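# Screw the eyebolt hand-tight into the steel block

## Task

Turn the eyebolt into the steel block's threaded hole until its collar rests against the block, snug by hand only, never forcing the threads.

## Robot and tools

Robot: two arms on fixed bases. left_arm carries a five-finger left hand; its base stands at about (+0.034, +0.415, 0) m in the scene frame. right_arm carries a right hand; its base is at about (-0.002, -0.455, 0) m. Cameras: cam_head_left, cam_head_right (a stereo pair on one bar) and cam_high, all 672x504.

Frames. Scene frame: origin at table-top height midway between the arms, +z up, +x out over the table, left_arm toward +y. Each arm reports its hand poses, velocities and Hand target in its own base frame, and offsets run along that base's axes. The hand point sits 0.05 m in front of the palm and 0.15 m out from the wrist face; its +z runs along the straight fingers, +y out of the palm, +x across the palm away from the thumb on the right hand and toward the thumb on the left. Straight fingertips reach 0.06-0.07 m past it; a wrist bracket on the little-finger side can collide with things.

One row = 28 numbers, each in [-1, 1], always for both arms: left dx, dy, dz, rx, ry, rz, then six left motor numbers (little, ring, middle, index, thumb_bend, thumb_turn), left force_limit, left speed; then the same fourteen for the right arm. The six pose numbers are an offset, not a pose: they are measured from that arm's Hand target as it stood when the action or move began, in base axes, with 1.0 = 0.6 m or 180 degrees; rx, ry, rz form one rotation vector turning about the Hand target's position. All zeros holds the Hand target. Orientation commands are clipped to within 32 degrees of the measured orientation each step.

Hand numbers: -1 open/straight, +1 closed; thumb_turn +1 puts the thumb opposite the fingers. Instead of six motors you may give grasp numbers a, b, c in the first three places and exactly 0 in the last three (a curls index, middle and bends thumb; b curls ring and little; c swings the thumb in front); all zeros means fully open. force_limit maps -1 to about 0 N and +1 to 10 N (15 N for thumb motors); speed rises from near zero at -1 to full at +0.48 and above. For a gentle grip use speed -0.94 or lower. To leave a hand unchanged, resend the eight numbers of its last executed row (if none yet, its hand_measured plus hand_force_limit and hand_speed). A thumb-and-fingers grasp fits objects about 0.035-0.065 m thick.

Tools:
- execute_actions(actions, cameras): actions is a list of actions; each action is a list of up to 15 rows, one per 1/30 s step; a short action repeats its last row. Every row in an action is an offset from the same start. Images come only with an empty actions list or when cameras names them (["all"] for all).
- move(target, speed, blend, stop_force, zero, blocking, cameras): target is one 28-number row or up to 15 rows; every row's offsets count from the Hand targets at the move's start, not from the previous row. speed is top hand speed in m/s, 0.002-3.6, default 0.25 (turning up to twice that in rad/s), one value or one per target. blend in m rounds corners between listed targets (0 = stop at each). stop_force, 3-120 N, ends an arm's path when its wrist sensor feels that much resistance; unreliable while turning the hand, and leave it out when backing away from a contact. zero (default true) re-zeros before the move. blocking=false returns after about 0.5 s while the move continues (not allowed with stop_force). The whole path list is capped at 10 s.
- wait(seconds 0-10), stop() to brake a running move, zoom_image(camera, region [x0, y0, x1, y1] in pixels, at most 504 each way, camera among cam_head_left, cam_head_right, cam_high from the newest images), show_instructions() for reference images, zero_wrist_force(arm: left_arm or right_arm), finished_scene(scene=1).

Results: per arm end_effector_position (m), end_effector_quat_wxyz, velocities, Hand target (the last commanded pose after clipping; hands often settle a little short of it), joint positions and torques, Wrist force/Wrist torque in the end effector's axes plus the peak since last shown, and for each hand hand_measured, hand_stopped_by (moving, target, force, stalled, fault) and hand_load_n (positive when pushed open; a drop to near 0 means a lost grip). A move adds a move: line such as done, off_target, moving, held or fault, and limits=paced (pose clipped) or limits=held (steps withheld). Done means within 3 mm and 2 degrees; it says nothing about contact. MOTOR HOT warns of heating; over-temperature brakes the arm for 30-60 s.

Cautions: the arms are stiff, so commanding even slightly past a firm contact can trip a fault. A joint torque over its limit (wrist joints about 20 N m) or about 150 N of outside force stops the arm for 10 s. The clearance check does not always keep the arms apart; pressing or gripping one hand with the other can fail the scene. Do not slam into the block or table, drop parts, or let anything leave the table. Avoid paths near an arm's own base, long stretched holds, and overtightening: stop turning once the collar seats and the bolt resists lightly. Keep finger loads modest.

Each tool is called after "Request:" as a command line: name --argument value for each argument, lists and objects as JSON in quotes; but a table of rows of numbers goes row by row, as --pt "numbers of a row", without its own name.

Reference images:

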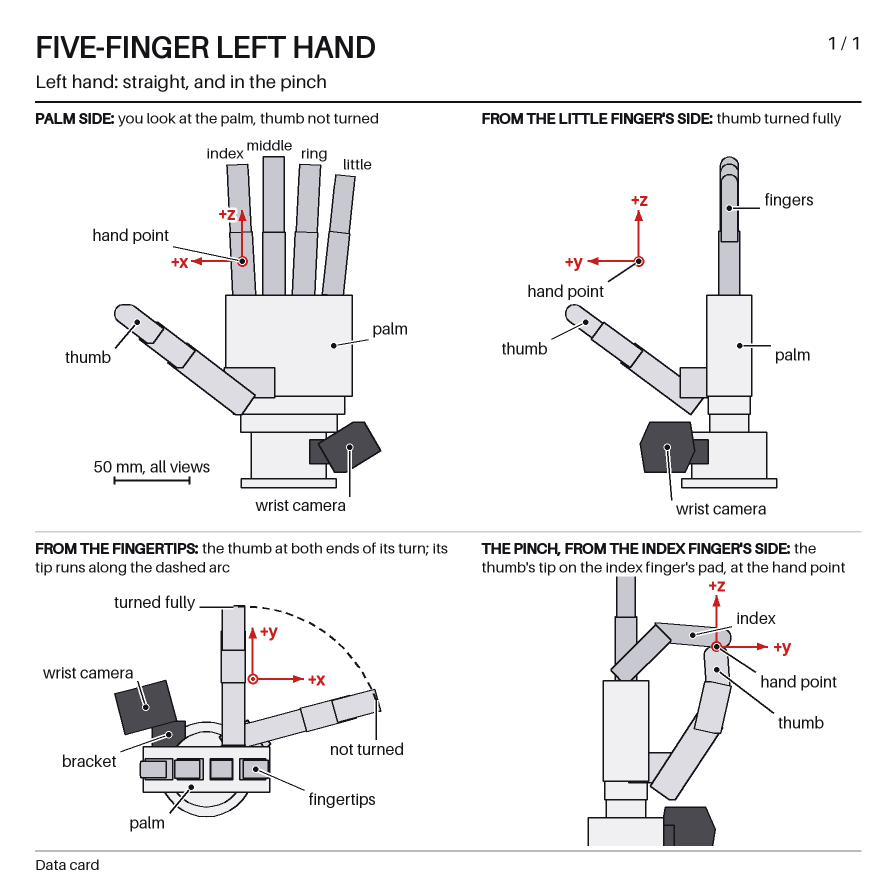

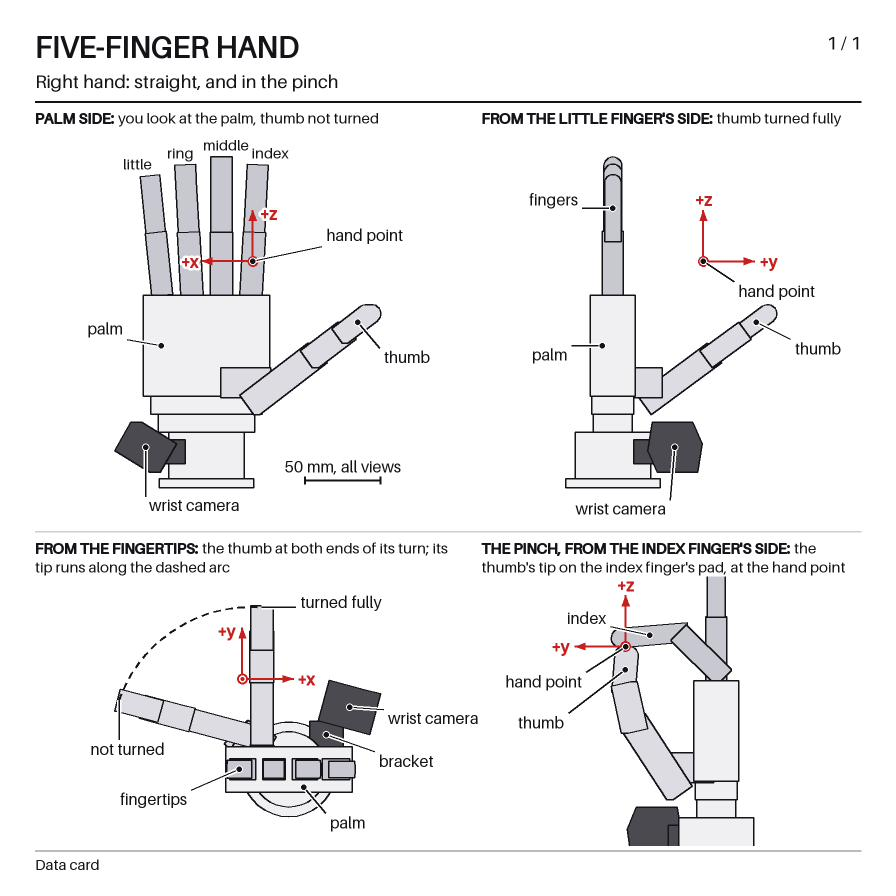

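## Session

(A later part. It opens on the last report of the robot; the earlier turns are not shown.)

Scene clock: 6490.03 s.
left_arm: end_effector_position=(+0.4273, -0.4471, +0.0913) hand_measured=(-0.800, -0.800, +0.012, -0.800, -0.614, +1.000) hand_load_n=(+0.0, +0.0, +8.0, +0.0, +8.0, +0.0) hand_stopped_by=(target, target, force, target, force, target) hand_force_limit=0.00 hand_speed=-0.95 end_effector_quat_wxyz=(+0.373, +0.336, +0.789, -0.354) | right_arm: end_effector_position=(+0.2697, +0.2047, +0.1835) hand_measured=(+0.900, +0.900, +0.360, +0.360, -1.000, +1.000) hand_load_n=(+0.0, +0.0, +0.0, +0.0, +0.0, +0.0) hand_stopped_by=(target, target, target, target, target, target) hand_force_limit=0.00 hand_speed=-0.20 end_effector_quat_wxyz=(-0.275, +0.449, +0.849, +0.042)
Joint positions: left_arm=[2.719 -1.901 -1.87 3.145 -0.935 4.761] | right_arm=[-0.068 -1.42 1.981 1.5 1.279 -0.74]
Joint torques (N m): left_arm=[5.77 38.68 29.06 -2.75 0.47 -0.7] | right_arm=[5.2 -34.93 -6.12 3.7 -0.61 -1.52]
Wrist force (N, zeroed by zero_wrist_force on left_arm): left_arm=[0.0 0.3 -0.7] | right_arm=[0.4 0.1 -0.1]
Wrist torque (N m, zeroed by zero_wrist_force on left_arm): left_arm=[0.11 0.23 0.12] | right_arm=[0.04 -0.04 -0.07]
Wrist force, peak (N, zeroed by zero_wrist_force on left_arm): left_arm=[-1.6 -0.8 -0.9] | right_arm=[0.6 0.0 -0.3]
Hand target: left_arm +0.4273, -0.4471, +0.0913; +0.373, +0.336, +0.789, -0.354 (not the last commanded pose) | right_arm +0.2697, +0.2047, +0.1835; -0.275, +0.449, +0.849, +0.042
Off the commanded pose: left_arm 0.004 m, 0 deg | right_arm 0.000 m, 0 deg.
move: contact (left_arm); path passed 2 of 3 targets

Request:
move --pt "0 0 0.0035 0 0 0 -0.8 -0.8 0.35 -0.8 -0.25 1 0.0 -0.95 0 0 0 0 0 0 0.9 0.9 0.36 0.36 -1 1 0 -0.2" --pt "-0.00083 0.00083 0.0035 0 0 0 -0.8 -0.8 0.35 -0.8 -0.25 1 0.0 -0.95 0 0 0 0 0 0 0.9 0.9 0.36 0.36 -1 1 0 -0.2" --speed 0.02

Request:
move --target '[0,0,-0.012,0,0,0,-0.8,-0.8,0.35,-0.8,-0.25,1,0.0,-0.95,0,0,0,0,0,0,0.9,0.9,0.36,0.36,-1,1,0,-0.2]' --speed 0.006 --stop_force 3

Request:
move --pt "0 0 0.0035 0 0 0 -0.8 -0.8 0.35 -0.8 -0.25 1 0.0 -0.95 0 0 0 0 0 0 0.9 0.9 0.36 0.36 -1 1 0 -0.2" --pt "-0.00083 -0.00083 0.0035 0 0 0 -0.8 -0.8 0.35 -0.8 -0.25 1 0.0 -0.95 0 0 0 0 0 0 0.9 0.9 0.36 0.36 -1 1 0 -0.2" --speed 0.02

Request:
move --target '[0,0,-0.012,0,0,0,-0.8,-0.8,0.35,-0.8,-0.25,1,0.0,-0.95,0,0,0,0,0,0,0.9,0.9,0.36,0.36,-1,1,0,-0.2]' --speed 0.006 --stop_force 3

Scene clock: 6508.33 s.
left_arm: end_effector_position=(+0.4268, -0.4466, +0.0935) hand_measured=(-0.800, -0.800, +0.012, -0.800, -0.614, +1.000) hand_load_n=(+0.0, +0.0, +8.5, +0.0, +7.5, +2.0) hand_stopped_by=(target, target, force, target, force, target) hand_force_limit=0.00 hand_speed=-0.95 end_effector_quat_wxyz=(+0.373, +0.336, +0.789, -0.354) | right_arm: end_effector_position=(+0.2697, +0.2047, +0.1835) hand_measured=(+0.900, +0.900, +0.360, +0.360, -1.000, +1.000) hand_load_n=(+0.5, +0.0, +0.0, +0.0, +0.0, +0.0) hand_stopped_by=(target, target, target, target, target, target) hand_force_limit=0.00 hand_speed=-0.20 end_effector_quat_wxyz=(-0.275, +0.449, +0.849, +0.042)
Joint positions: left_arm=[2.719 -1.896 -1.87 3.14 -0.935 4.761] | right_arm=[-0.068 -1.42 1.981 1.5 1.279 -0.74]
Joint torques (N m): left_arm=[3.94 28.78 11.49 2.21 1.83 1.28] | right_arm=[5.13 -35 -6.19 3.56 -0.73 -1.68]
Wrist force (N, zeroed by zero_wrist_force on left_arm): left_arm=[1.2 0.4 0.5] | right_arm=[0.3 -0.1 -0.3]
Wrist torque (N m, zeroed by zero_wrist_force on left_arm): left_arm=[0.16 0.24 0.08] | right_arm=[0.03 -0.02 -0.08]
Wrist force, peak (N, zeroed by zero_wrist_force on left_arm): left_arm=[1.6 0.2 0.7] | right_arm=[0.7 0.0 -0.3]
Hand target: left_arm +0.4268, -0.4466, +0.0934; +0.373, +0.336, +0.789, -0.354 | right_arm +0.2697, +0.2047, +0.1835; -0.275, +0.449, +0.849, +0.042
Off the commanded pose: left_arm 0.000 m, 0 deg | right_arm 0.000 m, 0 deg.
move: done

Scene clock: 6509.87 s.
left_arm: end_effector_position=(+0.4268, -0.4466, +0.0909) hand_measured=(-0.800, -0.800, +0.012, -0.800, -0.614, +1.000) hand_load_n=(+0.0, +0.0, +7.5, +0.0, +8.5, -1.5) hand_stopped_by=(target, target, force, target, force, target) hand_force_limit=0.00 hand_speed=-0.95 end_effector_quat_wxyz=(+0.373, +0.336, +0.789, -0.354) | right_arm: end_effector_position=(+0.2697, +0.2047, +0.1835) hand_measured=(+0.900, +0.900, +0.360, +0.360, -1.000, +1.000) hand_load_n=(+0.0, +0.0, +0.0, +0.0, +0.0, +0.5) hand_stopped_by=(target, target, target, target, target, target) hand_force_limit=0.00 hand_speed=-0.20 end_effector_quat_wxyz=(-0.275, +0.449, +0.849, +0.042)
Joint positions: left_arm=[2.719 -1.9 -1.872 3.147 -0.935 4.761] | right_arm=[-0.068 -1.42 1.981 1.5 1.279 -0.74]
Joint torques (N m): left_arm=[-0.29 37 26.96 -3.22 1.25 1.22] | right_arm=[5.35 -34.4 -6.03 3.66 -0.65 -1.49]
Wrist force (N, zeroed by zero_wrist_force on left_arm): left_arm=[-2.4 -0.3 -1.9] | right_arm=[0.4 0.1 -0.3]
Wrist torque (N m, zeroed by zero_wrist_force on left_arm): left_arm=[0.12 0.20 0.16] | right_arm=[0.06 -0.03 -0.07]
Wrist force, peak (N, zeroed by zero_wrist_force on left_arm): left_arm=[-3.3 -0.6 -2.2] | right_arm=[0.7 -0.1 -0.4]
Hand target: left_arm +0.4268, -0.4466, +0.0909; +0.373, +0.336, +0.789, -0.354 (not the last commanded pose) | right_arm +0.2697, +0.2047, +0.1835; -0.275, +0.449, +0.849, +0.042
Off the commanded pose: left_arm 0.005 m, 0 deg | right_arm 0.000 m, 0 deg.
move: contact (left_arm)

Scene clock: 6510.67 s.
left_arm: end_effector_position=(+0.4264, -0.4472, +0.0931) hand_measured=(-0.800, -0.800, +0.012, -0.800, -0.614, +1.000) hand_load_n=(+0.0, +0.0, +8.5, +0.0, +7.0, +2.5) hand_stopped_by=(target, target, force, target, force, target) hand_force_limit=0.00 hand_speed=-0.95 end_effector_quat_wxyz=(+0.373, +0.336, +0.789, -0.354) | right_arm: end_effector_position=(+0.2697, +0.2047, +0.1835) hand_measured=(+0.900, +0.900, +0.360, +0.360, -1.000, +1.000) hand_load_n=(+0.0, +0.0, +0.5, +0.0, +0.0, +0.5) hand_stopped_by=(target, target, target, target, target, target) hand_force_limit=0.00 hand_speed=-0.20 end_effector_quat_wxyz=(-0.275, +0.449, +0.849, +0.042)
Joint positions: left_arm=[2.717 -1.896 -1.87 3.142 -0.936 4.76] | right_arm=[-0.068 -1.42 1.981 1.5 1.279 -0.74]
Joint torques (N m): left_arm=[0.66 38.87 10.41 2.43 -0.52 -0.79] | right_arm=[5.41 -34.28 -5.7 3.68 -0.76 -1.48]
Wrist force (N, zeroed by zero_wrist_force on left_arm): left_arm=[1.3 0.4 0.5] | right_arm=[0.4 0.0 -0.3]
Wrist torque (N m, zeroed by zero_wrist_force on left_arm): left_arm=[0.16 0.22 0.09] | right_arm=[0.04 -0.04 -0.08]
Wrist force, peak (N, zeroed by zero_wrist_force on left_arm): left_arm=[-2.5 -0.3 -1.6] | right_arm=[0.7 -0.1 -0.1]
Hand target: left_arm +0.4263, -0.4471, +0.0930; +0.373, +0.336, +0.789, -0.354 | right_arm +0.2697, +0.2047, +0.1835; -0.275, +0.449, +0.849, +0.042
Off the commanded pose: left_arm 0.000 m, 0 deg | right_arm 0.000 m, 0 deg.
move: done

Scene clock: 6512.20 s.
left_arm: end_effector_position=(+0.4263, -0.4471, +0.0907) hand_measured=(-0.800, -0.800, +0.012, -0.800, -0.614, +1.000) hand_load_n=(+0.0, +0.0, +7.5, +0.0, +8.0, -1.0) hand_stopped_by=(target, target, force, target, force, target) hand_force_limit=0.00 hand_speed=-0.95 end_effector_quat_wxyz=(+0.373, +0.336, +0.789, -0.354) | right_arm: end_effector_position=(+0.2697, +0.2047, +0.1835) hand_measured=(+0.900, +0.900, +0.360, +0.360, -1.000, +1.000) hand_load_n=(+0.0, +0.0, +0.0, +0.0, +0.0, +0.5) hand_stopped_by=(target, target, target, target, target, target) hand_force_limit=0.00 hand_speed=-0.20 end_effector_quat_wxyz=(-0.275, +0.449, +0.849, +0.042)
Joint positions: left_arm=[2.718 -1.9 -1.873 3.148 -0.936 4.76] | right_arm=[-0.068 -1.42 1.981 1.5 1.279 -0.74]
Joint torques (N m): left_arm=[2.58 37.05 26.71 -3.25 -0.57 1.02] | right_arm=[5.13 -34.87 -6.15 3.69 -0.89 -1.59]
Wrist force (N, zeroed by zero_wrist_force on left_arm): left_arm=[-2.5 -1.1 -1.3] | right_arm=[0.3 0.0 -0.3]
Wrist torque (N m, zeroed by zero_wrist_force on left_arm): left_arm=[0.06 0.19 0.17] | right_arm=[0.05 -0.02 -0.08]
Wrist force, peak (N, zeroed by zero_wrist_force on left_arm): left_arm=[-3.9 -1.7 -1.9] | right_arm=[0.6 0.0 -0.3]
Hand target: left_arm +0.4263, -0.4471, +0.0907; +0.373, +0.336, +0.789, -0.354 (not the last commanded pose) | right_arm +0.2697, +0.2047, +0.1835; -0.275, +0.449, +0.849, +0.042
Off the commanded pose: left_arm 0.005 m, 0 deg | right_arm 0.000 m, 0 deg.
move: contact (left_arm)

Request:
move --pt "0 0 0.0035 0 0 0 -0.8 -0.8 0.35 -0.8 -0.25 1 0.0 -0.95 0 0 0 0 0 0 0.9 0.9 0.36 0.36 -1 1 0 -0.2" --pt "0.0033 -0.00167 0.0035 0 0 0 -0.8 -0.8 0.35 -0.8 -0.25 1 0.0 -0.95 0 0 0 0 0 0 0.9 0.9 0.36 0.36 -1 1 0 -0.2" --speed 0.02

Request:
move --target '[0,0,-0.012,0,0,0,-0.8,-0.8,0.35,-0.8,-0.25,1,0.0,-0.95,0,0,0,0,0,0,0.9,0.9,0.36,0.36,-1,1,0,-0.2]' --speed 0.006 --stop_force 3

Request:
move --pt "0 0 0.0035 0 0 0 -0.8 -0.8 0.35 -0.8 -0.25 1 0.0 -0.95 0 0 0 0 0 0 0.9 0.9 0.36 0.36 -1 1 0 -0.2" --pt "-0.0042 0.00167 0.0035 0 0 0 -0.8 -0.8 0.35 -0.8 -0.25 1 0.0 -0.95 0 0 0 0 0 0 0.9 0.9 0.36 0.36 -1 1 0 -0.2" --speed 0.02

Request:
move --target '[0,0,-0.012,0,0,0,-0.8,-0.8,0.35,-0.8,-0.25,1,0.0,-0.95,0,0,0,0,0,0,0.9,0.9,0.36,0.36,-1,1,0,-0.2]' --speed 0.006 --stop_force 3

Scene clock: 6532.43 s.
left_arm: end_effector_position=(+0.4284, -0.4482, +0.0928) hand_measured=(-0.800, -0.800, +0.012, -0.800, -0.614, +1.000) hand_load_n=(+0.0, +0.5, +8.0, +0.0, +7.5, +2.0) hand_stopped_by=(target, target, force, target, force, target) hand_force_limit=0.00 hand_speed=-0.95 end_effector_quat_wxyz=(+0.373, +0.336, +0.789, -0.354) | right_arm: end_effector_position=(+0.2697, +0.2047, +0.1835) hand_measured=(+0.900, +0.900, +0.360, +0.360, -1.000, +1.000) hand_load_n=(+0.0, +0.0, +0.0, +0.0, +0.0, +0.0) hand_stopped_by=(target, target, target, target, target, target) hand_force_limit=0.00 hand_speed=-0.20 end_effector_quat_wxyz=(-0.275, +0.449, +0.849, +0.042)
Joint positions: left_arm=[2.717 -1.901 -1.864 3.141 -0.936 4.76] | right_arm=[-0.068 -1.42 1.981 1.5 1.279 -0.74]
Joint torques (N m): left_arm=[-6.54 39.89 6.13 -0.71 -0.91 -1.17] | right_arm=[4.75 -34.13 -5.94 3.47 -0.74 -1.64]
Wrist force (N, zeroed by zero_wrist_force on left_arm): left_arm=[1.2 0.3 0.8] | right_arm=[0.5 0.2 -0.1]
Wrist torque (N m, zeroed by zero_wrist_force on left_arm): left_arm=[0.13 0.24 0.08] | right_arm=[0.06 -0.05 -0.06]
Wrist force, peak (N, zeroed by zero_wrist_force on left_arm): left_arm=[-2.9 -1.3 -1.7] | right_arm=[0.7 0.1 -0.3]
Hand target: left_arm +0.4283, -0.4481, +0.0928; +0.373, +0.336, +0.789, -0.354 | right_arm +0.2697, +0.2047, +0.1835; -0.275, +0.449, +0.849, +0.042
Off the commanded pose: left_arm 0.000 m, 0 deg | right_arm 0.000 m, 0 deg.
move: done

Scene clock: 6533.70 s.
left_arm: end_effector_position=(+0.4283, -0.4481, +0.0921) hand_measured=(-0.800, -0.800, +0.012, -0.800, -0.614, +1.000) hand_load_n=(+0.0, +0.0, +7.5, +0.0, +7.5, -1.0) hand_stopped_by=(target, target, force, target, force, target) hand_force_limit=0.00 hand_speed=-0.95 end_effector_quat_wxyz=(+0.373, +0.336, +0.789, -0.354) | right_arm: end_effector_position=(+0.2697, +0.2047, +0.1835) hand_measured=(+0.900, +0.900, +0.360, +0.360, -1.000, +1.000) hand_load_n=(+0.0, +0.0, +0.0, +0.5, +0.0, +0.0) hand_stopped_by=(target, target, target, target, target, target) hand_force_limit=0.00 hand_speed=-0.20 end_effector_quat_wxyz=(-0.275, +0.449, +0.849, +0.042)
Joint positions: left_arm=[2.717 -1.902 -1.865 3.143 -0.936 4.76] | right_arm=[-0.068 -1.42 1.981 1.5 1.279 -0.74]
Joint torques (N m): left_arm=[-5.33 37.34 27.42 -3.4 -0.61 -1.32] | right_arm=[5.8 -33.97 -6.11 3.48 -0.59 -1.37]
Wrist force (N, zeroed by zero_wrist_force on left_arm): left_arm=[-3.0 -1.8 -1.2] | right_arm=[0.3 0.0 -0.3]
Wrist torque (N m, zeroed by zero_wrist_force on left_arm): left_arm=[0.06 0.19 0.19] | right_arm=[0.04 -0.02 -0.08]
Wrist force, peak (N, zeroed by zero_wrist_force on left_arm): left_arm=[-4.2 -2.2 -1.3] | right_arm=[0.5 0.0 -0.4]
Hand target: left_arm +0.4283, -0.4481, +0.0921; +0.373, +0.336, +0.789, -0.354 (not the last commanded pose) | right_arm +0.2697, +0.2047, +0.1835; -0.275, +0.449, +0.849, +0.042
Off the commanded pose: left_arm 0.006 m, 0 deg | right_arm 0.000 m, 0 deg.
move: contact (left_arm)

Scene clock: 6534.67 s.
left_arm: end_effector_position=(+0.4258, -0.4471, +0.0942) hand_measured=(-0.800, -0.800, +0.012, -0.800, -0.614, +1.000) hand_load_n=(+0.0, +0.0, +8.5, +0.0, +7.0, +2.0) hand_stopped_by=(target, target, force, target, force, target) hand_force_limit=0.00 hand_speed=-0.95 end_effector_quat_wxyz=(+0.374, +0.336, +0.789, -0.354) | right_arm: end_effector_position=(+0.2697, +0.2047, +0.1835) hand_measured=(+0.900, +0.900, +0.360, +0.360, -1.000, +1.000) hand_load_n=(+0.0, +0.0, +0.0, +0.0, +0.0, +0.0) hand_stopped_by=(target, target, target, target, target, target) hand_force_limit=0.00 hand_speed=-0.20 end_effector_quat_wxyz=(-0.275, +0.449, +0.849, +0.042)
Joint positions: left_arm=[2.717 -1.894 -1.87 3.14 -0.937 4.759] | right_arm=[-0.068 -1.42 1.981 1.5 1.279 -0.74]
Joint torques (N m): left_arm=[-8.57 18.3 29.68 0.47 -0.82 -1.87] | right_arm=[5.55 -34.52 -6.26 3.67 -0.75 -1.57]
Wrist force (N, zeroed by zero_wrist_force on left_arm): left_arm=[1.3 0.4 0.5] | right_arm=[0.3 0.0 -0.1]
Wrist torque (N m, zeroed by zero_wrist_force on left_arm): left_arm=[0.17 0.22 0.08] | right_arm=[0.02 -0.03 -0.09]
Wrist force, peak (N, zeroed by zero_wrist_force on left_arm): left_arm=[-3.0 -1.5 -1.1] | right_arm=[0.6 -0.1 -0.3]
Hand target: left_arm +0.4258, -0.4471, +0.0942; +0.373, +0.336, +0.789, -0.354 | right_arm +0.2697, +0.2047, +0.1835; -0.275, +0.449, +0.849, +0.042
Off the commanded pose: left_arm 0.000 m, 0 deg | right_arm 0.000 m, 0 deg.
move: done

Scene clock: 6536.50 s.
left_arm: end_effector_position=(+0.4258, -0.4471, +0.0902) hand_measured=(-0.800, -0.800, +0.012, -0.800, -0.614, +1.000) hand_load_n=(+0.0, +0.0, +7.5, +0.0, +8.5, -2.5) hand_stopped_by=(target, target, force, target, force, target) hand_force_limit=0.00 hand_speed=-0.95 end_effector_quat_wxyz=(+0.373, +0.336, +0.789, -0.354) | right_arm: end_effector_position=(+0.2697, +0.2047, +0.1835) hand_measured=(+0.900, +0.900, +0.360, +0.360, -1.000, +1.000) hand_load_n=(+0.0, +0.0, +0.0, +0.0, +0.0, +0.5) hand_stopped_by=(target, target, target, target, target, target) hand_force_limit=0.00 hand_speed=-0.20 end_effector_quat_wxyz=(-0.275, +0.449, +0.849, +0.042)
Joint positions: left_arm=[2.717 -1.9 -1.875 3.15 -0.937 4.759] | right_arm=[-0.068 -1.42 1.981 1.5 1.279 -0.74]
Joint torques (N m): left_arm=[-8.2 37.67 28.22 -2.96 0.23 -1.83] | right_arm=[5.54 -34.47 -5.4 3.63 -0.75 -1.48]
Wrist force (N, zeroed by zero_wrist_force on left_arm): left_arm=[-1.5 0.1 -1.6] | right_arm=[0.5 0.1 -0.1]
Wrist torque (N m, zeroed by zero_wrist_force on left_arm): left_arm=[0.06 0.25 0.16] | right_arm=[0.05 -0.05 -0.07]
Wrist force, peak (N, zeroed by zero_wrist_force on left_arm): left_arm=[-2.7 0.0 -2.2] | right_arm=[0.7 0.0 -0.3]
Hand target: left_arm +0.4258, -0.4471, +0.0902; +0.373, +0.336, +0.789, -0.354 (not the last commanded pose) | right_arm +0.2697, +0.2047, +0.1835; -0.275, +0.449, +0.849, +0.042
Off the commanded pose: left_arm 0.003 m, 0 deg | right_arm 0.000 m, 0 deg.
move: contact (left_arm)

Request:
move --pt "0 0 0.0035 0 0 0 -0.8 -0.8 0.35 -0.8 -0.25 1 0.0 -0.95 0 0 0 0 0 0 0.9 0.9 0.36 0.36 -1 1 0 -0.2" --pt "-0.00167 0 0.0035 0 0 0 -0.8 -0.8 0.35 -0.8 -0.25 1 0.0 -0.95 0 0 0 0 0 0 0.9 0.9 0.36 0.36 -1 1 0 -0.2" --speed 0.02

Request:
move --target '[0,0,-0.012,0,0,0,-0.8,-0.8,0.35,-0.8,-0.25,1,0.0,-0.95,0,0,0,0,0,0,0.9,0.9,0.36,0.36,-1,1,0,-0.2]' --speed 0.006 --stop_force 3

Request:
move --pt "0 0 0.0035 0 0 0 -0.8 -0.8 0.35 -0.8 -0.25 1 0.0 -0.95 0 0 0 0 0 0 0.9 0.9 0.36 0.36 -1 1 0 -0.2" --pt "-0.00167 0 0.0035 0 0 0 -0.8 -0.8 0.35 -0.8 -0.25 1 0.0 -0.95 0 0 0 0 0 0 0.9 0.9 0.36 0.36 -1 1 0 -0.2" --speed 0.02

Request:
move --target '[0,0,-0.012,0,0,0,-0.8,-0.8,0.35,-0.8,-0.25,1,0.0,-0.95,0,0,0,0,0,0,0.9,0.9,0.36,0.36,-1,1,0,-0.2]' --speed 0.006 --stop_force 3

Scene clock: 6560.00 s.
left_arm: end_effector_position=(+0.4248, -0.4472, +0.0924) hand_measured=(-0.800, -0.800, +0.012, -0.800, -0.614, +1.000) hand_load_n=(+0.0, +0.0, +8.0, +0.0, +7.0, +2.0) hand_stopped_by=(target, target, force, target, force, target) hand_force_limit=0.00 hand_speed=-0.95 end_effector_quat_wxyz=(+0.374, +0.336, +0.789, -0.354) | right_arm: end_effector_position=(+0.2697, +0.2047, +0.1835) hand_measured=(+0.900, +0.900, +0.360, +0.360, -1.000, +1.000) hand_load_n=(+0.0, +0.0, +0.0, +0.0, +0.0, +0.0) hand_stopped_by=(target, target, target, target, target, target) hand_force_limit=0.00 hand_speed=-0.20 end_effector_quat_wxyz=(-0.275, +0.449, +0.849, +0.042)
Joint positions: left_arm=[2.716 -1.895 -1.875 3.146 -0.938 4.759] | right_arm=[-0.068 -1.42 1.981 1.5 1.279 -0.74]
Joint torques (N m): left_arm=[-1.55 26.08 11.37 2.25 -0.43 -1.2] | right_arm=[5.19 -34.28 -5.94 3.54 -0.67 -1.62]
Wrist force (N, zeroed by zero_wrist_force on left_arm): left_arm=[1.1 0.3 0.6] | right_arm=[0.4 0.2 -0.2]
Wrist torque (N m, zeroed by zero_wrist_force on left_arm): left_arm=[0.15 0.26 0.08] | right_arm=[0.06 -0.05 -0.07]
Wrist force, peak (N, zeroed by zero_wrist_force on left_arm): left_arm=[-1.7 0.3 -2.0] | right_arm=[0.5 0.2 -0.5]
Hand target: left_arm +0.4248, -0.4471, +0.0923; +0.373, +0.336, +0.789, -0.354 | right_arm +0.2697, +0.2047, +0.1835; -0.275, +0.449, +0.849, +0.042
Off the commanded pose: left_arm 0.000 m, 0 deg | right_arm 0.000 m, 0 deg.
move: done

Scene clock: 6561.37 s.
left_arm: end_effector_position=(+0.4248, -0.4472, +0.0909) hand_measured=(-0.800, -0.800, +0.012, -0.800, -0.614, +1.000) hand_load_n=(+0.0, +0.0, +7.5, +0.0, +8.0, -1.5) hand_stopped_by=(target, target, force, target, force, target) hand_force_limit=0.00 hand_speed=-0.95 end_effector_quat_wxyz=(+0.374, +0.336, +0.789, -0.354) | right_arm: end_effector_position=(+0.2697, +0.2047, +0.1835) hand_measured=(+0.900, +0.900, +0.360, +0.360, -1.000, +1.000) hand_load_n=(+0.0, +0.0, +0.5, +0.0, +0.0, +0.5) hand_stopped_by=(target, target, target, target, target, target) hand_force_limit=0.00 hand_speed=-0.20 end_effector_quat_wxyz=(-0.275, +0.449, +0.849, +0.042)
Joint positions: left_arm=[2.716 -1.897 -1.876 3.15 -0.938 4.759] | right_arm=[-0.068 -1.42 1.981 1.5 1.279 -0.74]
Joint torques (N m): left_arm=[-5.42 37.75 27.96 -2.9 1.56 -1.98] | right_arm=[5.5 -34.3 -5.89 3.66 -0.62 -1.6]
Wrist force (N, zeroed by zero_wrist_force on left_arm): left_arm=[-1.4 0.1 -1.2] | right_arm=[0.5 -0.1 -0.3]
Wrist torque (N m, zeroed by zero_wrist_force on left_arm): left_arm=[0.10 0.26 0.13] | right_arm=[0.03 -0.05 -0.07]
Wrist force, peak (N, zeroed by zero_wrist_force on left_arm): left_arm=[-2.5 -0.2 -1.9] | right_arm=[0.6 -0.1 -0.4]
Hand target: left_arm +0.4248, -0.4472, +0.0909; +0.374, +0.336, +0.789, -0.354 (not the last commanded pose) | right_arm +0.2697, +0.2047, +0.1835; -0.275, +0.449, +0.849, +0.042
Off the commanded pose: left_arm 0.006 m, 0 deg | right_arm 0.000 m, 0 deg.
move: contact (left_arm)

Scene clock: 6562.20 s.
left_arm: end_effector_position=(+0.4238, -0.4472, +0.0931) hand_measured=(-0.800, -0.800, +0.012, -0.800, -0.614, +1.000) hand_load_n=(+0.0, +0.0, +8.0, +0.0, +7.5, +2.0) hand_stopped_by=(target, target, force, target, force, target) hand_force_limit=0.00 hand_speed=-0.95 end_effector_quat_wxyz=(+0.374, +0.336, +0.789, -0.354) | right_arm: end_effector_position=(+0.2697, +0.2047, +0.1835) hand_measured=(+0.900, +0.900, +0.360, +0.360, -1.000, +1.000) hand_load_n=(+0.0, +0.0, +0.0, +0.5, +0.0, +0.0) hand_stopped_by=(target, target, target, target, target, target) hand_force_limit=0.00 hand_speed=-0.20 end_effector_quat_wxyz=(-0.275, +0.449, +0.849, +0.042)
Joint positions: left_arm=[2.715 -1.892 -1.876 3.146 -0.938 4.758] | right_arm=[-0.068 -1.42 1.981 1.5 1.279 -0.74]
Joint torques (N m): left_arm=[-0.64 26.93 12.13 2.41 -0.78 -1.3] | right_arm=[5.36 -35.29 -6.15 3.5 -0.73 -1.57]
Wrist force (N, zeroed by zero_wrist_force on left_arm): left_arm=[1.2 0.4 0.5] | right_arm=[0.3 -0.1 -0.3]
Wrist torque (N m, zeroed by zero_wrist_force on left_arm): left_arm=[0.18 0.24 0.08] | right_arm=[0.03 -0.02 -0.09]
Wrist force, peak (N, zeroed by zero_wrist_force on left_arm): left_arm=[-1.4 0.0 -1.5] | right_arm=[0.7 0.2 0.0]
Hand target: left_arm +0.4238, -0.4472, +0.0930; +0.374, +0.336, +0.789, -0.354 | right_arm +0.2697, +0.2047, +0.1835; -0.275, +0.449, +0.849, +0.042
Off the commanded pose: left_arm 0.000 m, 0 deg | right_arm 0.000 m, 0 deg.
move: done

Scene clock: 6563.67 s.
left_arm: end_effector_position=(+0.4238, -0.4472, +0.0910) hand_measured=(-0.800, -0.800, +0.012, -0.800, -0.614, +1.000) hand_load_n=(+0.0, +0.0, +7.5, +0.0, +8.0, -1.0) hand_stopped_by=(target, target, force, target, force, target) hand_force_limit=0.00 hand_speed=-0.95 end_effector_quat_wxyz=(+0.374, +0.336, +0.789, -0.354) | right_arm: end_effector_position=(+0.2697, +0.2047, +0.1835) hand_measured=(+0.900, +0.900, +0.360, +0.360, -1.000, +1.000) hand_load_n=(+0.0, +0.0, +0.0, +0.0, +0.0, +0.0) hand_stopped_by=(target, target, target, target, target, target) hand_force_limit=0.00 hand_speed=-0.20 end_effector_quat_wxyz=(-0.275, +0.449, +0.849, +0.042)
Joint positions: left_arm=[2.715 -1.895 -1.878 3.151 -0.938 4.758] | right_arm=[-0.068 -1.42 1.981 1.5 1.279 -0.74]
Joint torques (N m): left_arm=[0.31 38 26.52 -3.38 0.79 -0.44] | right_arm=[6.3 -34.73 -5.92 3.56 -0.71 -1.58]
Wrist force (N, zeroed by zero_wrist_force on left_arm): left_arm=[-2.6 -1.0 -0.9] | right_arm=[0.4 0.0 -0.1]
Wrist torque (N m, zeroed by zero_wrist_force on left_arm): left_arm=[0.08 0.21 0.16] | right_arm=[0.03 -0.05 -0.08]
Wrist force, peak (N, zeroed by zero_wrist_force on left_arm): left_arm=[-3.9 -1.5 -1.4] | right_arm=[0.7 0.2 -0.2]
Hand target: left_arm +0.4238, -0.4472, +0.0910; +0.374, +0.336, +0.789, -0.354 (not the last commanded pose) | right_arm +0.2697, +0.2047, +0.1835; -0.275, +0.449, +0.849, +0.042
Off the commanded pose: left_arm 0.005 m, 0 deg | right_arm 0.000 m, 0 deg.
move: contact (left_arm)

Request:
move --pt "0 0 0.0035 0 0 0 -0.8 -0.8 0.35 -0.8 -0.25 1 0.0 -0.95 0 0 0 0 0 0 0.9 0.9 0.36 0.36 -1 1 0 -0.2" --pt "0.0033 0.00167 0.0035 0 0 0 -0.8 -0.8 0.35 -0.8 -0.25 1 0.0 -0.95 0 0 0 0 0 0 0.9 0.9 0.36 0.36 -1 1 0 -0.2" --speed 0.02

Request:
move --target '[0,0,-0.012,0,0,0,-0.8,-0.8,0.35,-0.8,-0.25,1,0.0,-0.95,0,0,0,0,0,0,0.9,0.9,0.36,0.36,-1,1,0,-0.2]' --speed 0.006 --stop_force 3

Request:
move --pt "0 0 0.0035 0 0 0 -0.8 -0.8 0.35 -0.8 -0.25 1 0.0 -0.95 0 0 0 0 0 0 0.9 0.9 0.36 0.36 -1 1 0 -0.2" --pt "0 -0.0033 0.0035 0 0 0 -0.8 -0.8 0.35 -0.8 -0.25 1 0.0 -0.95 0 0 0 0 0 0 0.9 0.9 0.36 0.36 -1 1 0 -0.2" --speed 0.02

Request:
move --target '[0,0,-0.012,0,0,0,-0.8,-0.8,0.35,-0.8,-0.25,1,0.0,-0.95,0,0,0,0,0,0,0.9,0.9,0.36,0.36,-1,1,0,-0.2]' --speed 0.006 --stop_force 3

Scene clock: 6583.37 s.
left_arm: end_effector_position=(+0.4259, -0.4462, +0.0932) hand_measured=(-0.800, -0.800, +0.012, -0.800, -0.614, +1.000) hand_load_n=(+0.0, +0.0, +8.0, +0.0, +7.5, +2.0) hand_stopped_by=(target, target, force, target, force, target) hand_force_limit=0.00 hand_speed=-0.95 end_effector_quat_wxyz=(+0.374, +0.336, +0.789, -0.354) | right_arm: end_effector_position=(+0.2697, +0.2047, +0.1835) hand_measured=(+0.900, +0.900, +0.360, +0.360, -1.000, +1.000) hand_load_n=(+0.0, +0.0, +0.0, +0.0, +0.0, +0.0) hand_stopped_by=(target, target, target, target, target, target) hand_force_limit=0.00 hand_speed=-0.20 end_effector_quat_wxyz=(-0.275, +0.449, +0.849, +0.042)
Joint positions: left_arm=[2.719 -1.894 -1.873 3.143 -0.935 4.761] | right_arm=[-0.068 -1.42 1.981 1.5 1.279 -0.74]
Joint torques (N m): left_arm=[-8.95 24.2 16.51 -0.55 -0.94 -1.2] | right_arm=[5.55 -34.71 -6.58 3.55 -0.74 -1.51]
Wrist force (N, zeroed by zero_wrist_force on left_arm): left_arm=[1.2 0.5 0.5] | right_arm=[0.4 -0.1 -0.1]
Wrist torque (N m, zeroed by zero_wrist_force on left_arm): left_arm=[0.18 0.23 0.08] | right_arm=[0.01 -0.04 -0.08]
Wrist force, peak (N, zeroed by zero_wrist_force on left_arm): left_arm=[-2.9 -1.0 -1.1] | right_arm=[0.6 0.0 -0.4]
Hand target: left_arm +0.4258, -0.4462, +0.0931; +0.374, +0.336, +0.789, -0.354 | right_arm +0.2697, +0.2047, +0.1835; -0.275, +0.449, +0.849, +0.042
Off the commanded pose: left_arm 0.000 m, 0 deg | right_arm 0.000 m, 0 deg.
move: done

Scene clock: 6584.77 s.
left_arm: end_effector_position=(+0.4258, -0.4462, +0.0914) hand_measured=(-0.800, -0.800, +0.012, -0.800, -0.614, +1.000) hand_load_n=(+0.0, +0.0, +7.5, +0.0, +7.5, -1.0) hand_stopped_by=(target, target, force, target, force, target) hand_force_limit=0.00 hand_speed=-0.95 end_effector_quat_wxyz=(+0.374, +0.336, +0.789, -0.354) | right_arm: end_effector_position=(+0.2697, +0.2047, +0.1835) hand_measured=(+0.900, +0.900, +0.360, +0.360, -1.000, +1.000) hand_load_n=(+0.0, +0.0, +0.0, +0.0, +0.0, +0.0) hand_stopped_by=(target, target, target, target, target, target) hand_force_limit=0.00 hand_speed=-0.20 end_effector_quat_wxyz=(-0.275, +0.449, +0.849, +0.042)
Joint positions: left_arm=[2.719 -1.897 -1.875 3.147 -0.935 4.761] | right_arm=[-0.068 -1.42 1.981 1.5 1.279 -0.74]
Joint torques (N m): left_arm=[-4.57 36.73 26.68 -3.47 -1.04 -1.09] | right_arm=[5.54 -34.32 -6.39 3.62 -0.73 -1.49]
Wrist force (N, zeroed by zero_wrist_force on left_arm): left_arm=[-2.7 -1.4 -1.1] | right_arm=[0.4 -0.1 -0.2]
Wrist torque (N m, zeroed by zero_wrist_force on left_arm): left_arm=[0.05 0.20 0.17] | right_arm=[0.01 -0.03 -0.09]
Wrist force, peak (N, zeroed by zero_wrist_force on left_arm): left_arm=[-3.7 -1.8 -1.5] | right_arm=[0.8 -0.3 -0.2]
Hand target: left_arm +0.4258, -0.4462, +0.0914; +0.374, +0.336, +0.789, -0.354 (not the last commanded pose) | right_arm +0.2697, +0.2047, +0.1835; -0.275, +0.449, +0.849, +0.042
Off the commanded pose: left_arm 0.006 m, 0 deg | right_arm 0.000 m, 0 deg.
move: contact (left_arm)

Scene clock: 6585.67 s.
left_arm: end_effector_position=(+0.4259, -0.4483, +0.0936) hand_measured=(-0.800, -0.800, +0.012, -0.800, -0.614, +1.000) hand_load_n=(+0.0, +0.0, +8.0, +0.0, +7.5, +2.0) hand_stopped_by=(target, target, force, target, force, target) hand_force_limit=0.00 hand_speed=-0.95 end_effector_quat_wxyz=(+0.374, +0.336, +0.789, -0.354) | right_arm: end_effector_position=(+0.2697, +0.2047, +0.1835) hand_measured=(+0.900, +0.900, +0.360, +0.360, -1.000, +1.000) hand_load_n=(+0.0, +0.0, +0.0, +0.0, +0.0, +0.0) hand_stopped_by=(target, target, target, target, target, target) hand_force_limit=0.00 hand_speed=-0.20 end_effector_quat_wxyz=(-0.275, +0.449, +0.849, +0.042)
Joint positions: left_arm=[2.714 -1.896 -1.869 3.143 -0.939 4.757] | right_arm=[-0.068 -1.42 1.981 1.5 1.279 -0.74]
Joint torques (N m): left_arm=[9.34 27.08 9.03 2.27 1.99 0.87] | right_arm=[6.06 -34.58 -5.54 3.44 -0.71 -1.56]
Wrist force (N, zeroed by zero_wrist_force on left_arm): left_arm=[1.3 0.3 0.7] | right_arm=[0.4 0.1 -0.2]
Wrist torque (N m, zeroed by zero_wrist_force on left_arm): left_arm=[0.14 0.23 0.09] | right_arm=[0.05 -0.04 -0.07]
Wrist force, peak (N, zeroed by zero_wrist_force on left_arm): left_arm=[-2.5 -1.2 -1.1] | right_arm=[0.5 -0.1 -0.5]
Hand target: left_arm +0.4258, -0.4482, +0.0935; +0.374, +0.336, +0.789, -0.354 | right_arm +0.2697, +0.2047, +0.1835; -0.275, +0.449, +0.849, +0.042
Off the commanded pose: left_arm 0.000 m, 0 deg | right_arm 0.000 m, 0 deg.
move: done

Scene clock: 6587.17 s.
left_arm: end_effector_position=(+0.4258, -0.4482, +0.0914) hand_measured=(-0.800, -0.800, +0.012, -0.800, -0.614, +1.000) hand_load_n=(+0.0, +0.0, +7.5, +0.0, +7.5, -1.5) hand_stopped_by=(target, target, force, target, force, target) hand_force_limit=0.00 hand_speed=-0.95 end_effector_quat_wxyz=(+0.374, +0.336, +0.789, -0.354) | right_arm: end_effector_position=(+0.2697, +0.2047, +0.1835) hand_measured=(+0.900, +0.900, +0.360, +0.360, -1.000, +1.000) hand_load_n=(+0.0, +0.0, +0.0, +0.0, +0.0, +0.5) hand_stopped_by=(target, target, target, target, target, target) hand_force_limit=0.00 hand_speed=-0.20 end_effector_quat_wxyz=(-0.275, +0.449, +0.849, +0.042)
Joint positions: left_arm=[2.715 -1.899 -1.871 3.148 -0.939 4.758] | right_arm=[-0.068 -1.42 1.981 1.5 1.279 -0.74]
Joint torques (N m): left_arm=[6.94 37.77 27.2 -3.13 1.34 1.21] | right_arm=[5.52 -34.65 -6.21 3.47 -0.67 -1.56]
Wrist force (N, zeroed by zero_wrist_force on left_arm): left_arm=[-2.7 -1.2 -1.3] | right_arm=[0.5 -0.1 -0.2]
Wrist torque (N m, zeroed by zero_wrist_force on left_arm): left_arm=[0.07 0.19 0.17] | right_arm=[0.02 -0.05 -0.08]
Wrist force, peak (N, zeroed by zero_wrist_force on left_arm): left_arm=[-3.9 -1.9 -1.8] | right_arm=[0.6 -0.2 -0.3]
Hand target: left_arm +0.4258, -0.4482, +0.0914; +0.374, +0.336, +0.789, -0.354 (not the last commanded pose) | right_arm +0.2697, +0.2047, +0.1835; -0.275, +0.449, +0.849, +0.042
Off the commanded pose: left_arm 0.005 m, 0 deg | right_arm 0.000 m, 0 deg.
move: contact (left_arm)

Request:
move --pt "-0.0003 0.00167 0.01 0 0 0 -0.8 -0.8 0.35 -0.8 -0.25 1 0.0 -0.95 0 0 0 0 0 0 0.9 0.9 0.36 0.36 -1 1 0 -0.2" --pt "0.0088 -0.0193 0.01 0 0 0.2222 -0.8 -0.8 0.35 -0.8 -0.25 1 0.0 -0.95 0 0 0 0 0 0 0.9 0.9 0.36 0.36 -1 1 0 -0.2" --speed '[0.03,0.12]' --cameras '["cam_head_right","cam_high"]'

Request:
zoom_image --camera "cam_high" --region '[334, 214, 358, 232]'

Request:
zoom_image --camera "cam_head_right" --region '[348, 390, 408, 435]'

Scene clock: 6654.07 s.
left_arm: end_effector_position=(+0.4311, -0.4599, +0.0973) hand_measured=(-0.800, -0.800, +0.012, -0.800, -0.614, +1.000) hand_load_n=(+0.0, +0.0, +8.5, +0.0, +7.0, +2.0) hand_stopped_by=(target, target, force, target, force, target) hand_force_limit=0.00 hand_speed=-0.95 end_effector_quat_wxyz=(+0.472, +0.046, +0.856, -0.205) | right_arm: end_effector_position=(+0.2697, +0.2047, +0.1835) hand_measured=(+0.900, +0.900, +0.360, +0.360, -1.000, +1.000) hand_load_n=(+0.0, +0.5, +0.5, +0.0, +0.0, +0.0) hand_stopped_by=(target, target, target, target, target, target) hand_force_limit=0.00 hand_speed=-0.20 end_effector_quat_wxyz=(-0.275, +0.449, +0.849, +0.042)
Joint positions: left_arm=[2.372 -1.983 -1.712 3.185 -1.841 4.209] | right_arm=[-0.068 -1.42 1.981 1.5 1.279 -0.74]
Joint torques (N m): left_arm=[8.19 45.8 6.47 2.42 -1.8 -0.39] | right_arm=[7.02 -34.75 -5.71 3.54 -0.66 -1.7]
Wrist force (N, zeroed by zero_wrist_force on left_arm): left_arm=[1.5 0.7 0.3] | right_arm=[0.3 0.0 -0.3]
Wrist torque (N m, zeroed by zero_wrist_force on left_arm): left_arm=[0.21 0.13 0.08] | right_arm=[0.05 -0.03 -0.08]
Wrist force, peak (N, zeroed by zero_wrist_force on left_arm): left_arm=[-3.2 -1.4 -1.6] | right_arm=[0.7 -0.2 -0.3]
Hand target: left_arm +0.4311, -0.4598, +0.0974; +0.472, +0.046, +0.856, -0.205 | right_arm +0.2697, +0.2047, +0.1835; -0.275, +0.449, +0.849, +0.042
Off the commanded pose: left_arm 0.000 m, 0 deg | right_arm 0.000 m, 0 deg.
move: done
Images, in order (width x height): cam_head_right 672x504, cam_high 672x504.

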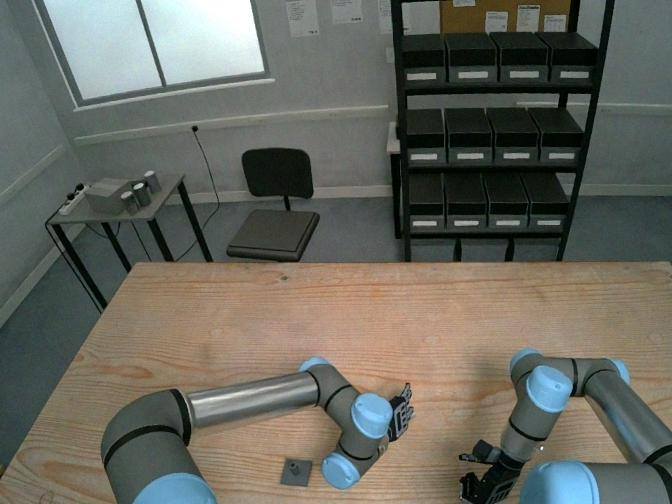

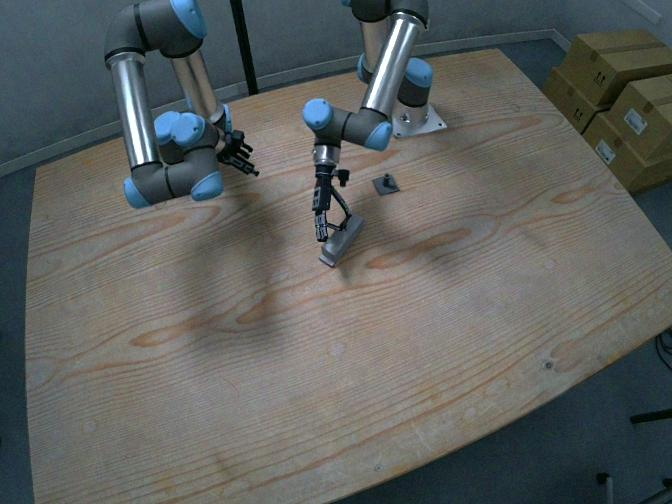

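Scaled by 21.000 from the camera's 672x504 image, which has a finer 960x720 frame.

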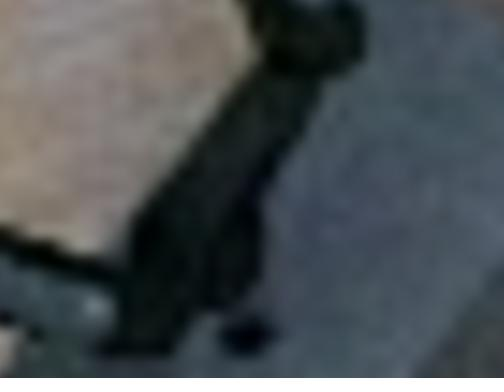

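Scaled by 8.400 from the camera's 672x504 image, which has a finer 960x720 frame.

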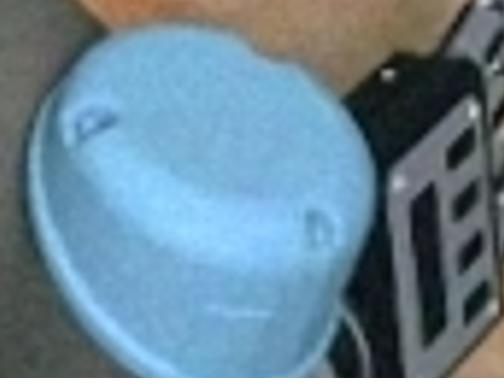

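Request:
move --target '[0.0023,0.0032,-0.006,0,0,0,-0.8,-0.8,0.35,-0.8,-0.25,1,0.0,-0.95,0,0,0,0,0,0,0.9,0.9,0.36,0.36,-1,1,0,-0.2]' --speed 0.02

Request:
move --target '[0,0,-0.012,0,0,0,-0.8,-0.8,0.35,-0.8,-0.25,1,0.0,-0.95,0,0,0,0,0,0,0.9,0.9,0.36,0.36,-1,1,0,-0.2]' --speed 0.006 --stop_force 3 --cameras '["cam_high"]'

Request:
zoom_image --camera "cam_high" --region '[334, 214, 358, 232]'

Scene clock: 6670.63 s.
left_arm: end_effector_position=(+0.4325, -0.4578, +0.0937) hand_measured=(-0.800, -0.800, +0.012, -0.800, -0.614, +1.000) hand_load_n=(+0.0, +0.0, +7.5, +0.0, +7.5, -2.0) hand_stopped_by=(target, target, force, target, force, target) hand_force_limit=0.00 hand_speed=-0.95 end_effector_quat_wxyz=(+0.472, +0.046, +0.856, -0.205) | right_arm: end_effector_position=(+0.2697, +0.2047, +0.1835) hand_measured=(+0.900, +0.900, +0.360, +0.360, -1.000, +1.000) hand_load_n=(+0.0, +0.0, +0.0, +0.0, +0.0, +0.0) hand_stopped_by=(target, target, target, target, target, target) hand_force_limit=0.00 hand_speed=-0.20 end_effector_quat_wxyz=(-0.275, +0.449, +0.849, +0.042)
Joint positions: left_arm=[2.377 -1.985 -1.719 3.195 -1.836 4.211] | right_arm=[-0.068 -1.42 1.981 1.5 1.279 -0.74]
Joint torques (N m): left_arm=[1.37 21.86 12.67 0.47 0.29 0.91] | right_arm=[6.04 -33.77 -6.02 3.43 -0.7 -1.53]
Wrist force (N, zeroed by zero_wrist_force on left_arm): left_arm=[-1.9 -0.5 -1.9] | right_arm=[0.5 0.0 -0.2]
Wrist torque (N m, zeroed by zero_wrist_force on left_arm): left_arm=[0.12 0.11 0.17] | right_arm=[0.03 -0.06 -0.07]
Wrist force, peak (N, zeroed by zero_wrist_force on left_arm): left_arm=[-1.9 -0.6 -1.9] | right_arm=[0.6 -0.2 -0.3]
Hand target: left_arm +0.4325, -0.4579, +0.0938; +0.472, +0.046, +0.856, -0.205 | right_arm +0.2697, +0.2047, +0.1835; -0.275, +0.449, +0.849, +0.042
Off the commanded pose: left_arm 0.000 m, 0 deg | right_arm 0.000 m, 0 deg.
move: done

Scene clock: 6672.17 s.
left_arm: end_effector_position=(+0.4325, -0.4578, +0.0914) hand_measured=(-0.800, -0.800, +0.012, -0.800, -0.614, +1.000) hand_load_n=(+0.0, +0.0, +6.5, +0.0, +9.0, -5.5) hand_stopped_by=(target, target, force, target, force, target) hand_force_limit=0.00 hand_speed=-0.95 end_effector_quat_wxyz=(+0.472, +0.046, +0.856, -0.205) | right_arm: end_effector_position=(+0.2697, +0.2047, +0.1835) hand_measured=(+0.900, +0.900, +0.360, +0.360, -1.000, +1.000) hand_load_n=(+0.0, +0.0, +0.0, +0.0, -0.5, +0.0) hand_stopped_by=(target, target, target, target, target, target) hand_force_limit=0.00 hand_speed=-0.20 end_effector_quat_wxyz=(-0.275, +0.449, +0.849, +0.042)
Joint positions: left_arm=[2.377 -1.988 -1.722 3.2 -1.836 4.211] | right_arm=[-0.068 -1.42 1.981 1.5 1.279 -0.74]
Joint torques (N m): left_arm=[0.27 41.32 28.03 -2.55 -0.63 0.95] | right_arm=[6.53 -34.22 -5.96 3.51 -0.69 -1.65]
Wrist force (N, zeroed by zero_wrist_force on left_arm): left_arm=[-4.2 -0.5 -3.3] | right_arm=[0.5 0.1 -0.2]
Wrist torque (N m, zeroed by zero_wrist_force on left_arm): left_arm=[0.05 0.10 0.23] | right_arm=[0.04 -0.06 -0.06]
Wrist force, peak (N, zeroed by zero_wrist_force on left_arm): left_arm=[-5.4 -0.9 -3.7] | right_arm=[0.5 -0.1 -0.5]
Hand target: left_arm +0.4325, -0.4578, +0.0914; +0.472, +0.046, +0.856, -0.205 (not the last commanded pose) | right_arm +0.2697, +0.2047, +0.1835; -0.275, +0.449, +0.849, +0.042
Off the commanded pose: left_arm 0.005 m, 0 deg | right_arm 0.000 m, 0 deg.
move: contact (left_arm)
Images, in order (width x height): cam_high 672x504.

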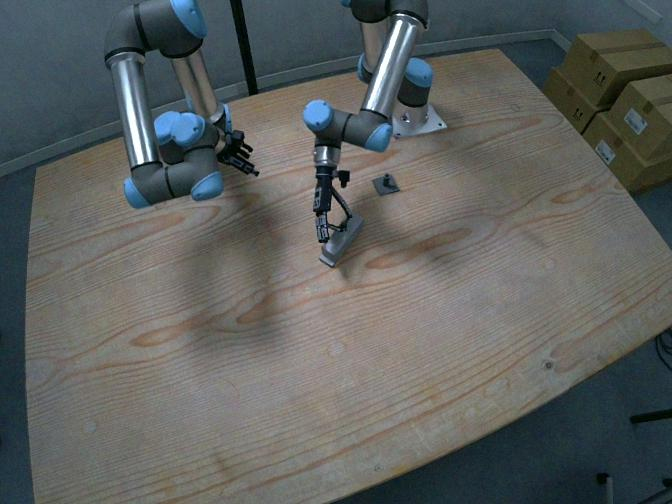

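Scaled by 21.000 from the camera's 672x504 image, which has a finer 960x720 frame.

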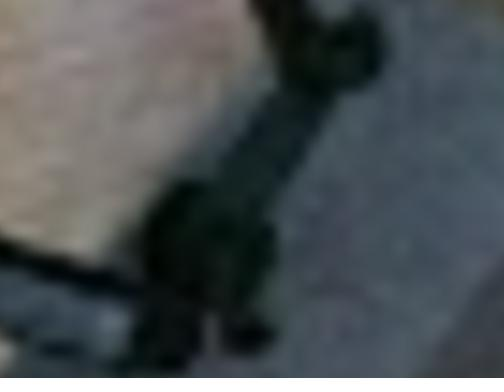

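Request:
move --target '[0,0,0.012,0,0,0,-0.8,-0.8,0.35,-0.8,-0.25,1,0.0,-0.95,0,0,0,0,0,0,0.9,0.9,0.36,0.36,-1,1,0,-0.2]' --speed 0.03 --cameras '["cam_high"]'

Request:
zoom_image --camera "cam_high" --region '[334, 214, 358, 232]'

Scene clock: 6685.17 s.
left_arm: end_effector_position=(+0.4325, -0.4578, +0.0988) hand_measured=(-0.800, -0.800, +0.012, -0.800, -0.614, +1.000) hand_load_n=(+0.0, +0.0, +8.0, +0.0, +7.0, +2.0) hand_stopped_by=(target, target, force, target, force, target) hand_force_limit=0.00 hand_speed=-0.95 end_effector_quat_wxyz=(+0.472, +0.046, +0.856, -0.205) | right_arm: end_effector_position=(+0.2697, +0.2047, +0.1835) hand_measured=(+0.900, +0.900, +0.360, +0.360, -1.000, +1.000) hand_load_n=(+0.0, +0.0, +0.0, +0.0, +0.0, +0.0) hand_stopped_by=(target, target, target, target, target, target) hand_force_limit=0.00 hand_speed=-0.20 end_effector_quat_wxyz=(-0.275, +0.449, +0.849, +0.042)
Joint positions: left_arm=[2.377 -1.978 -1.714 3.183 -1.836 4.211] | right_arm=[-0.068 -1.42 1.981 1.5 1.279 -0.74]
Joint torques (N m): left_arm=[9.45 28.24 19.5 2.28 0.18 1.13] | right_arm=[6.14 -35.13 -5.98 3.41 -0.68 -1.58]
Wrist force (N, zeroed by zero_wrist_force on left_arm): left_arm=[1.5 0.8 0.2] | right_arm=[0.4 0.0 -0.3]
Wrist torque (N m, zeroed by zero_wrist_force on left_arm): left_arm=[0.23 0.13 0.08] | right_arm=[0.04 -0.03 -0.08]
Wrist force, peak (N, zeroed by zero_wrist_force on left_arm): left_arm=[-4.5 -0.4 -3.5] | right_arm=[0.7 -0.2 -0.3]
Hand target: left_arm +0.4325, -0.4578, +0.0986; +0.472, +0.046, +0.856, -0.205 | right_arm +0.2697, +0.2047, +0.1835; -0.275, +0.449, +0.849, +0.042
Off the commanded pose: left_arm 0.000 m, 0 deg | right_arm 0.000 m, 0 deg.
move: done
Images, in order (width x height): cam_high 672x504.

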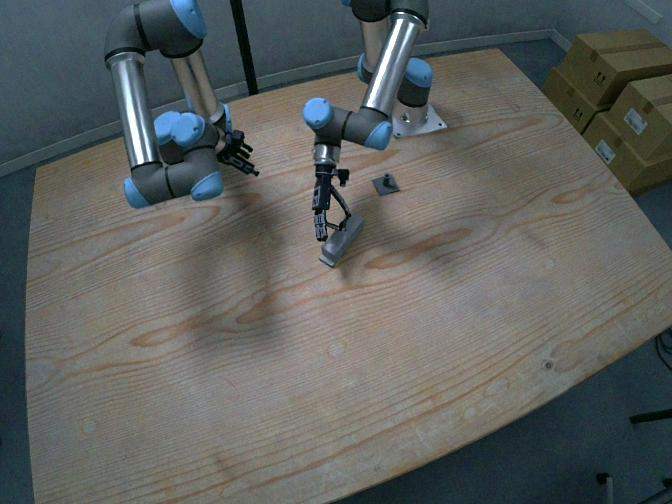

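Scaled by 21.000 from the camera's 672x504 image, which has a finer 960x720 frame.

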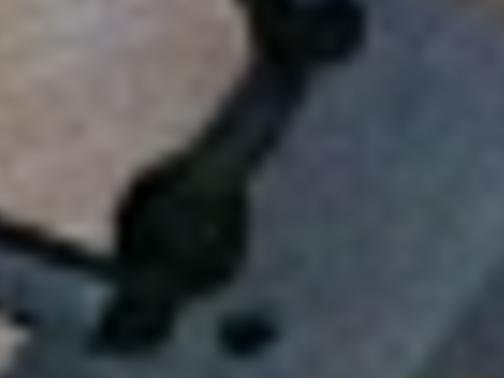

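Request:
move --target '[-0.0018,0.0177,0.01,0.0542,-0.1372,-0.2184,-0.8,-0.8,0.35,-0.8,-0.25,1,0.0,-0.95,0,0,0,0,0,0,0.9,0.9,0.36,0.36,-1,1,0,-0.2]' --speed 0.2 --cameras '["cam_head_right","cam_high"]'

Request:
zoom_image --camera "cam_high" --region '[334, 210, 358, 228]'

Scene clock: 6747.70 s.
left_arm: end_effector_position=(+0.4314, -0.4472, +0.1046) hand_measured=(-0.800, -0.800, +0.012, -0.800, -0.614, +1.000) hand_load_n=(+0.0, +0.0, +8.5, +0.0, +7.0, +2.0) hand_stopped_by=(target, target, force, target, force, target) hand_force_limit=0.00 hand_speed=-0.95 end_effector_quat_wxyz=(+0.539, +0.409, +0.687, -0.264) | right_arm: end_effector_position=(+0.2697, +0.2047, +0.1835) hand_measured=(+0.900, +0.900, +0.360, +0.360, -1.000, +1.000) hand_load_n=(+0.0, +0.0, +0.0, +0.0, +0.0, +0.5) hand_stopped_by=(target, target, target, target, target, target) hand_force_limit=0.00 hand_speed=-0.20 end_effector_quat_wxyz=(-0.275, +0.449, +0.849, +0.042)
Joint positions: left_arm=[2.65 -1.838 -2.094 3.613 -1.091 4.945] | right_arm=[-0.068 -1.42 1.981 1.5 1.279 -0.74]
Joint torques (N m): left_arm=[-0.73 15.1 28.02 -1.48 1.92 1.03] | right_arm=[6.85 -34.39 -6.78 3.46 -0.82 -1.47]
Wrist force (N, zeroed by zero_wrist_force on left_arm): left_arm=[1.3 0.2 0.3] | right_arm=[0.4 0.0 -0.1]
Wrist torque (N m, zeroed by zero_wrist_force on left_arm): left_arm=[0.28 0.28 -0.08] | right_arm=[0.02 -0.05 -0.08]
Wrist force, peak (N, zeroed by zero_wrist_force on left_arm): left_arm=[3.2 0.1 -0.5] | right_arm=[0.7 -0.2 -0.3]
Hand target: left_arm +0.4315, -0.4472, +0.1046; +0.540, +0.409, +0.687, -0.264 | right_arm +0.2697, +0.2047, +0.1835; -0.275, +0.449, +0.849, +0.042
Off the commanded pose: left_arm 0.000 m, 0 deg | right_arm 0.000 m, 0 deg.
move: done
Images, in order (width x height): cam_head_right 672x504, cam_high 672x504.

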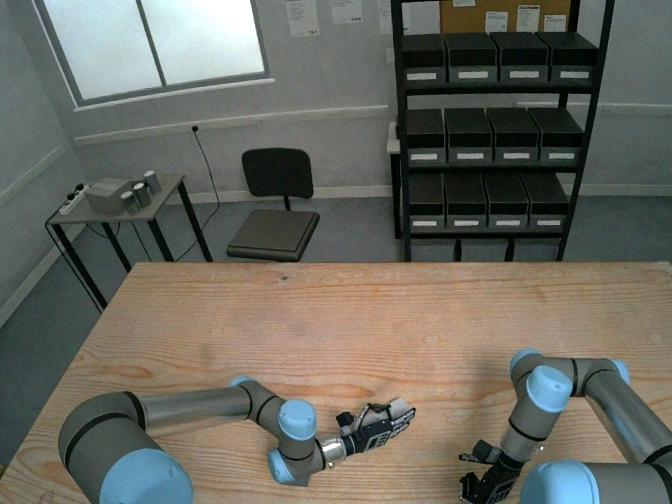

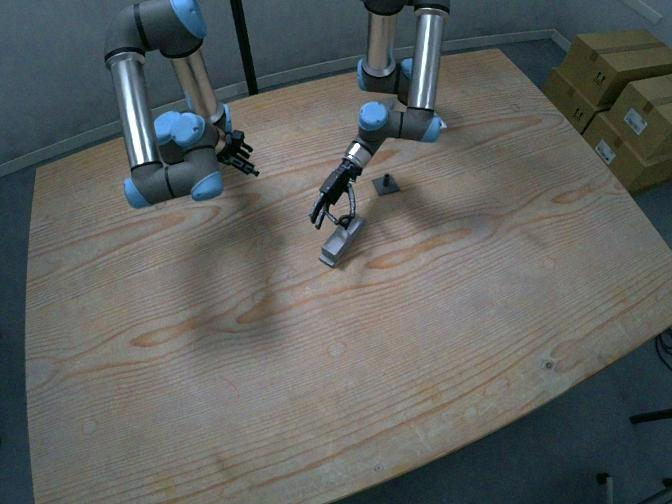

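Scaled by 21.000 from the camera's 672x504 image, which has a finer 960x720 frame.

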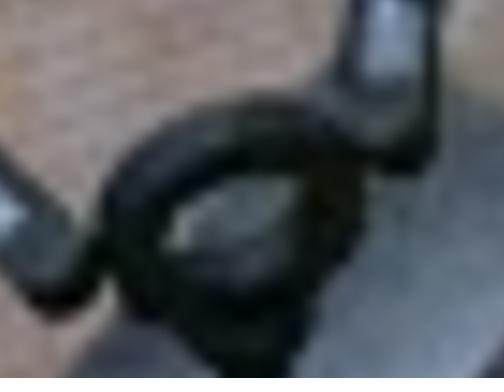

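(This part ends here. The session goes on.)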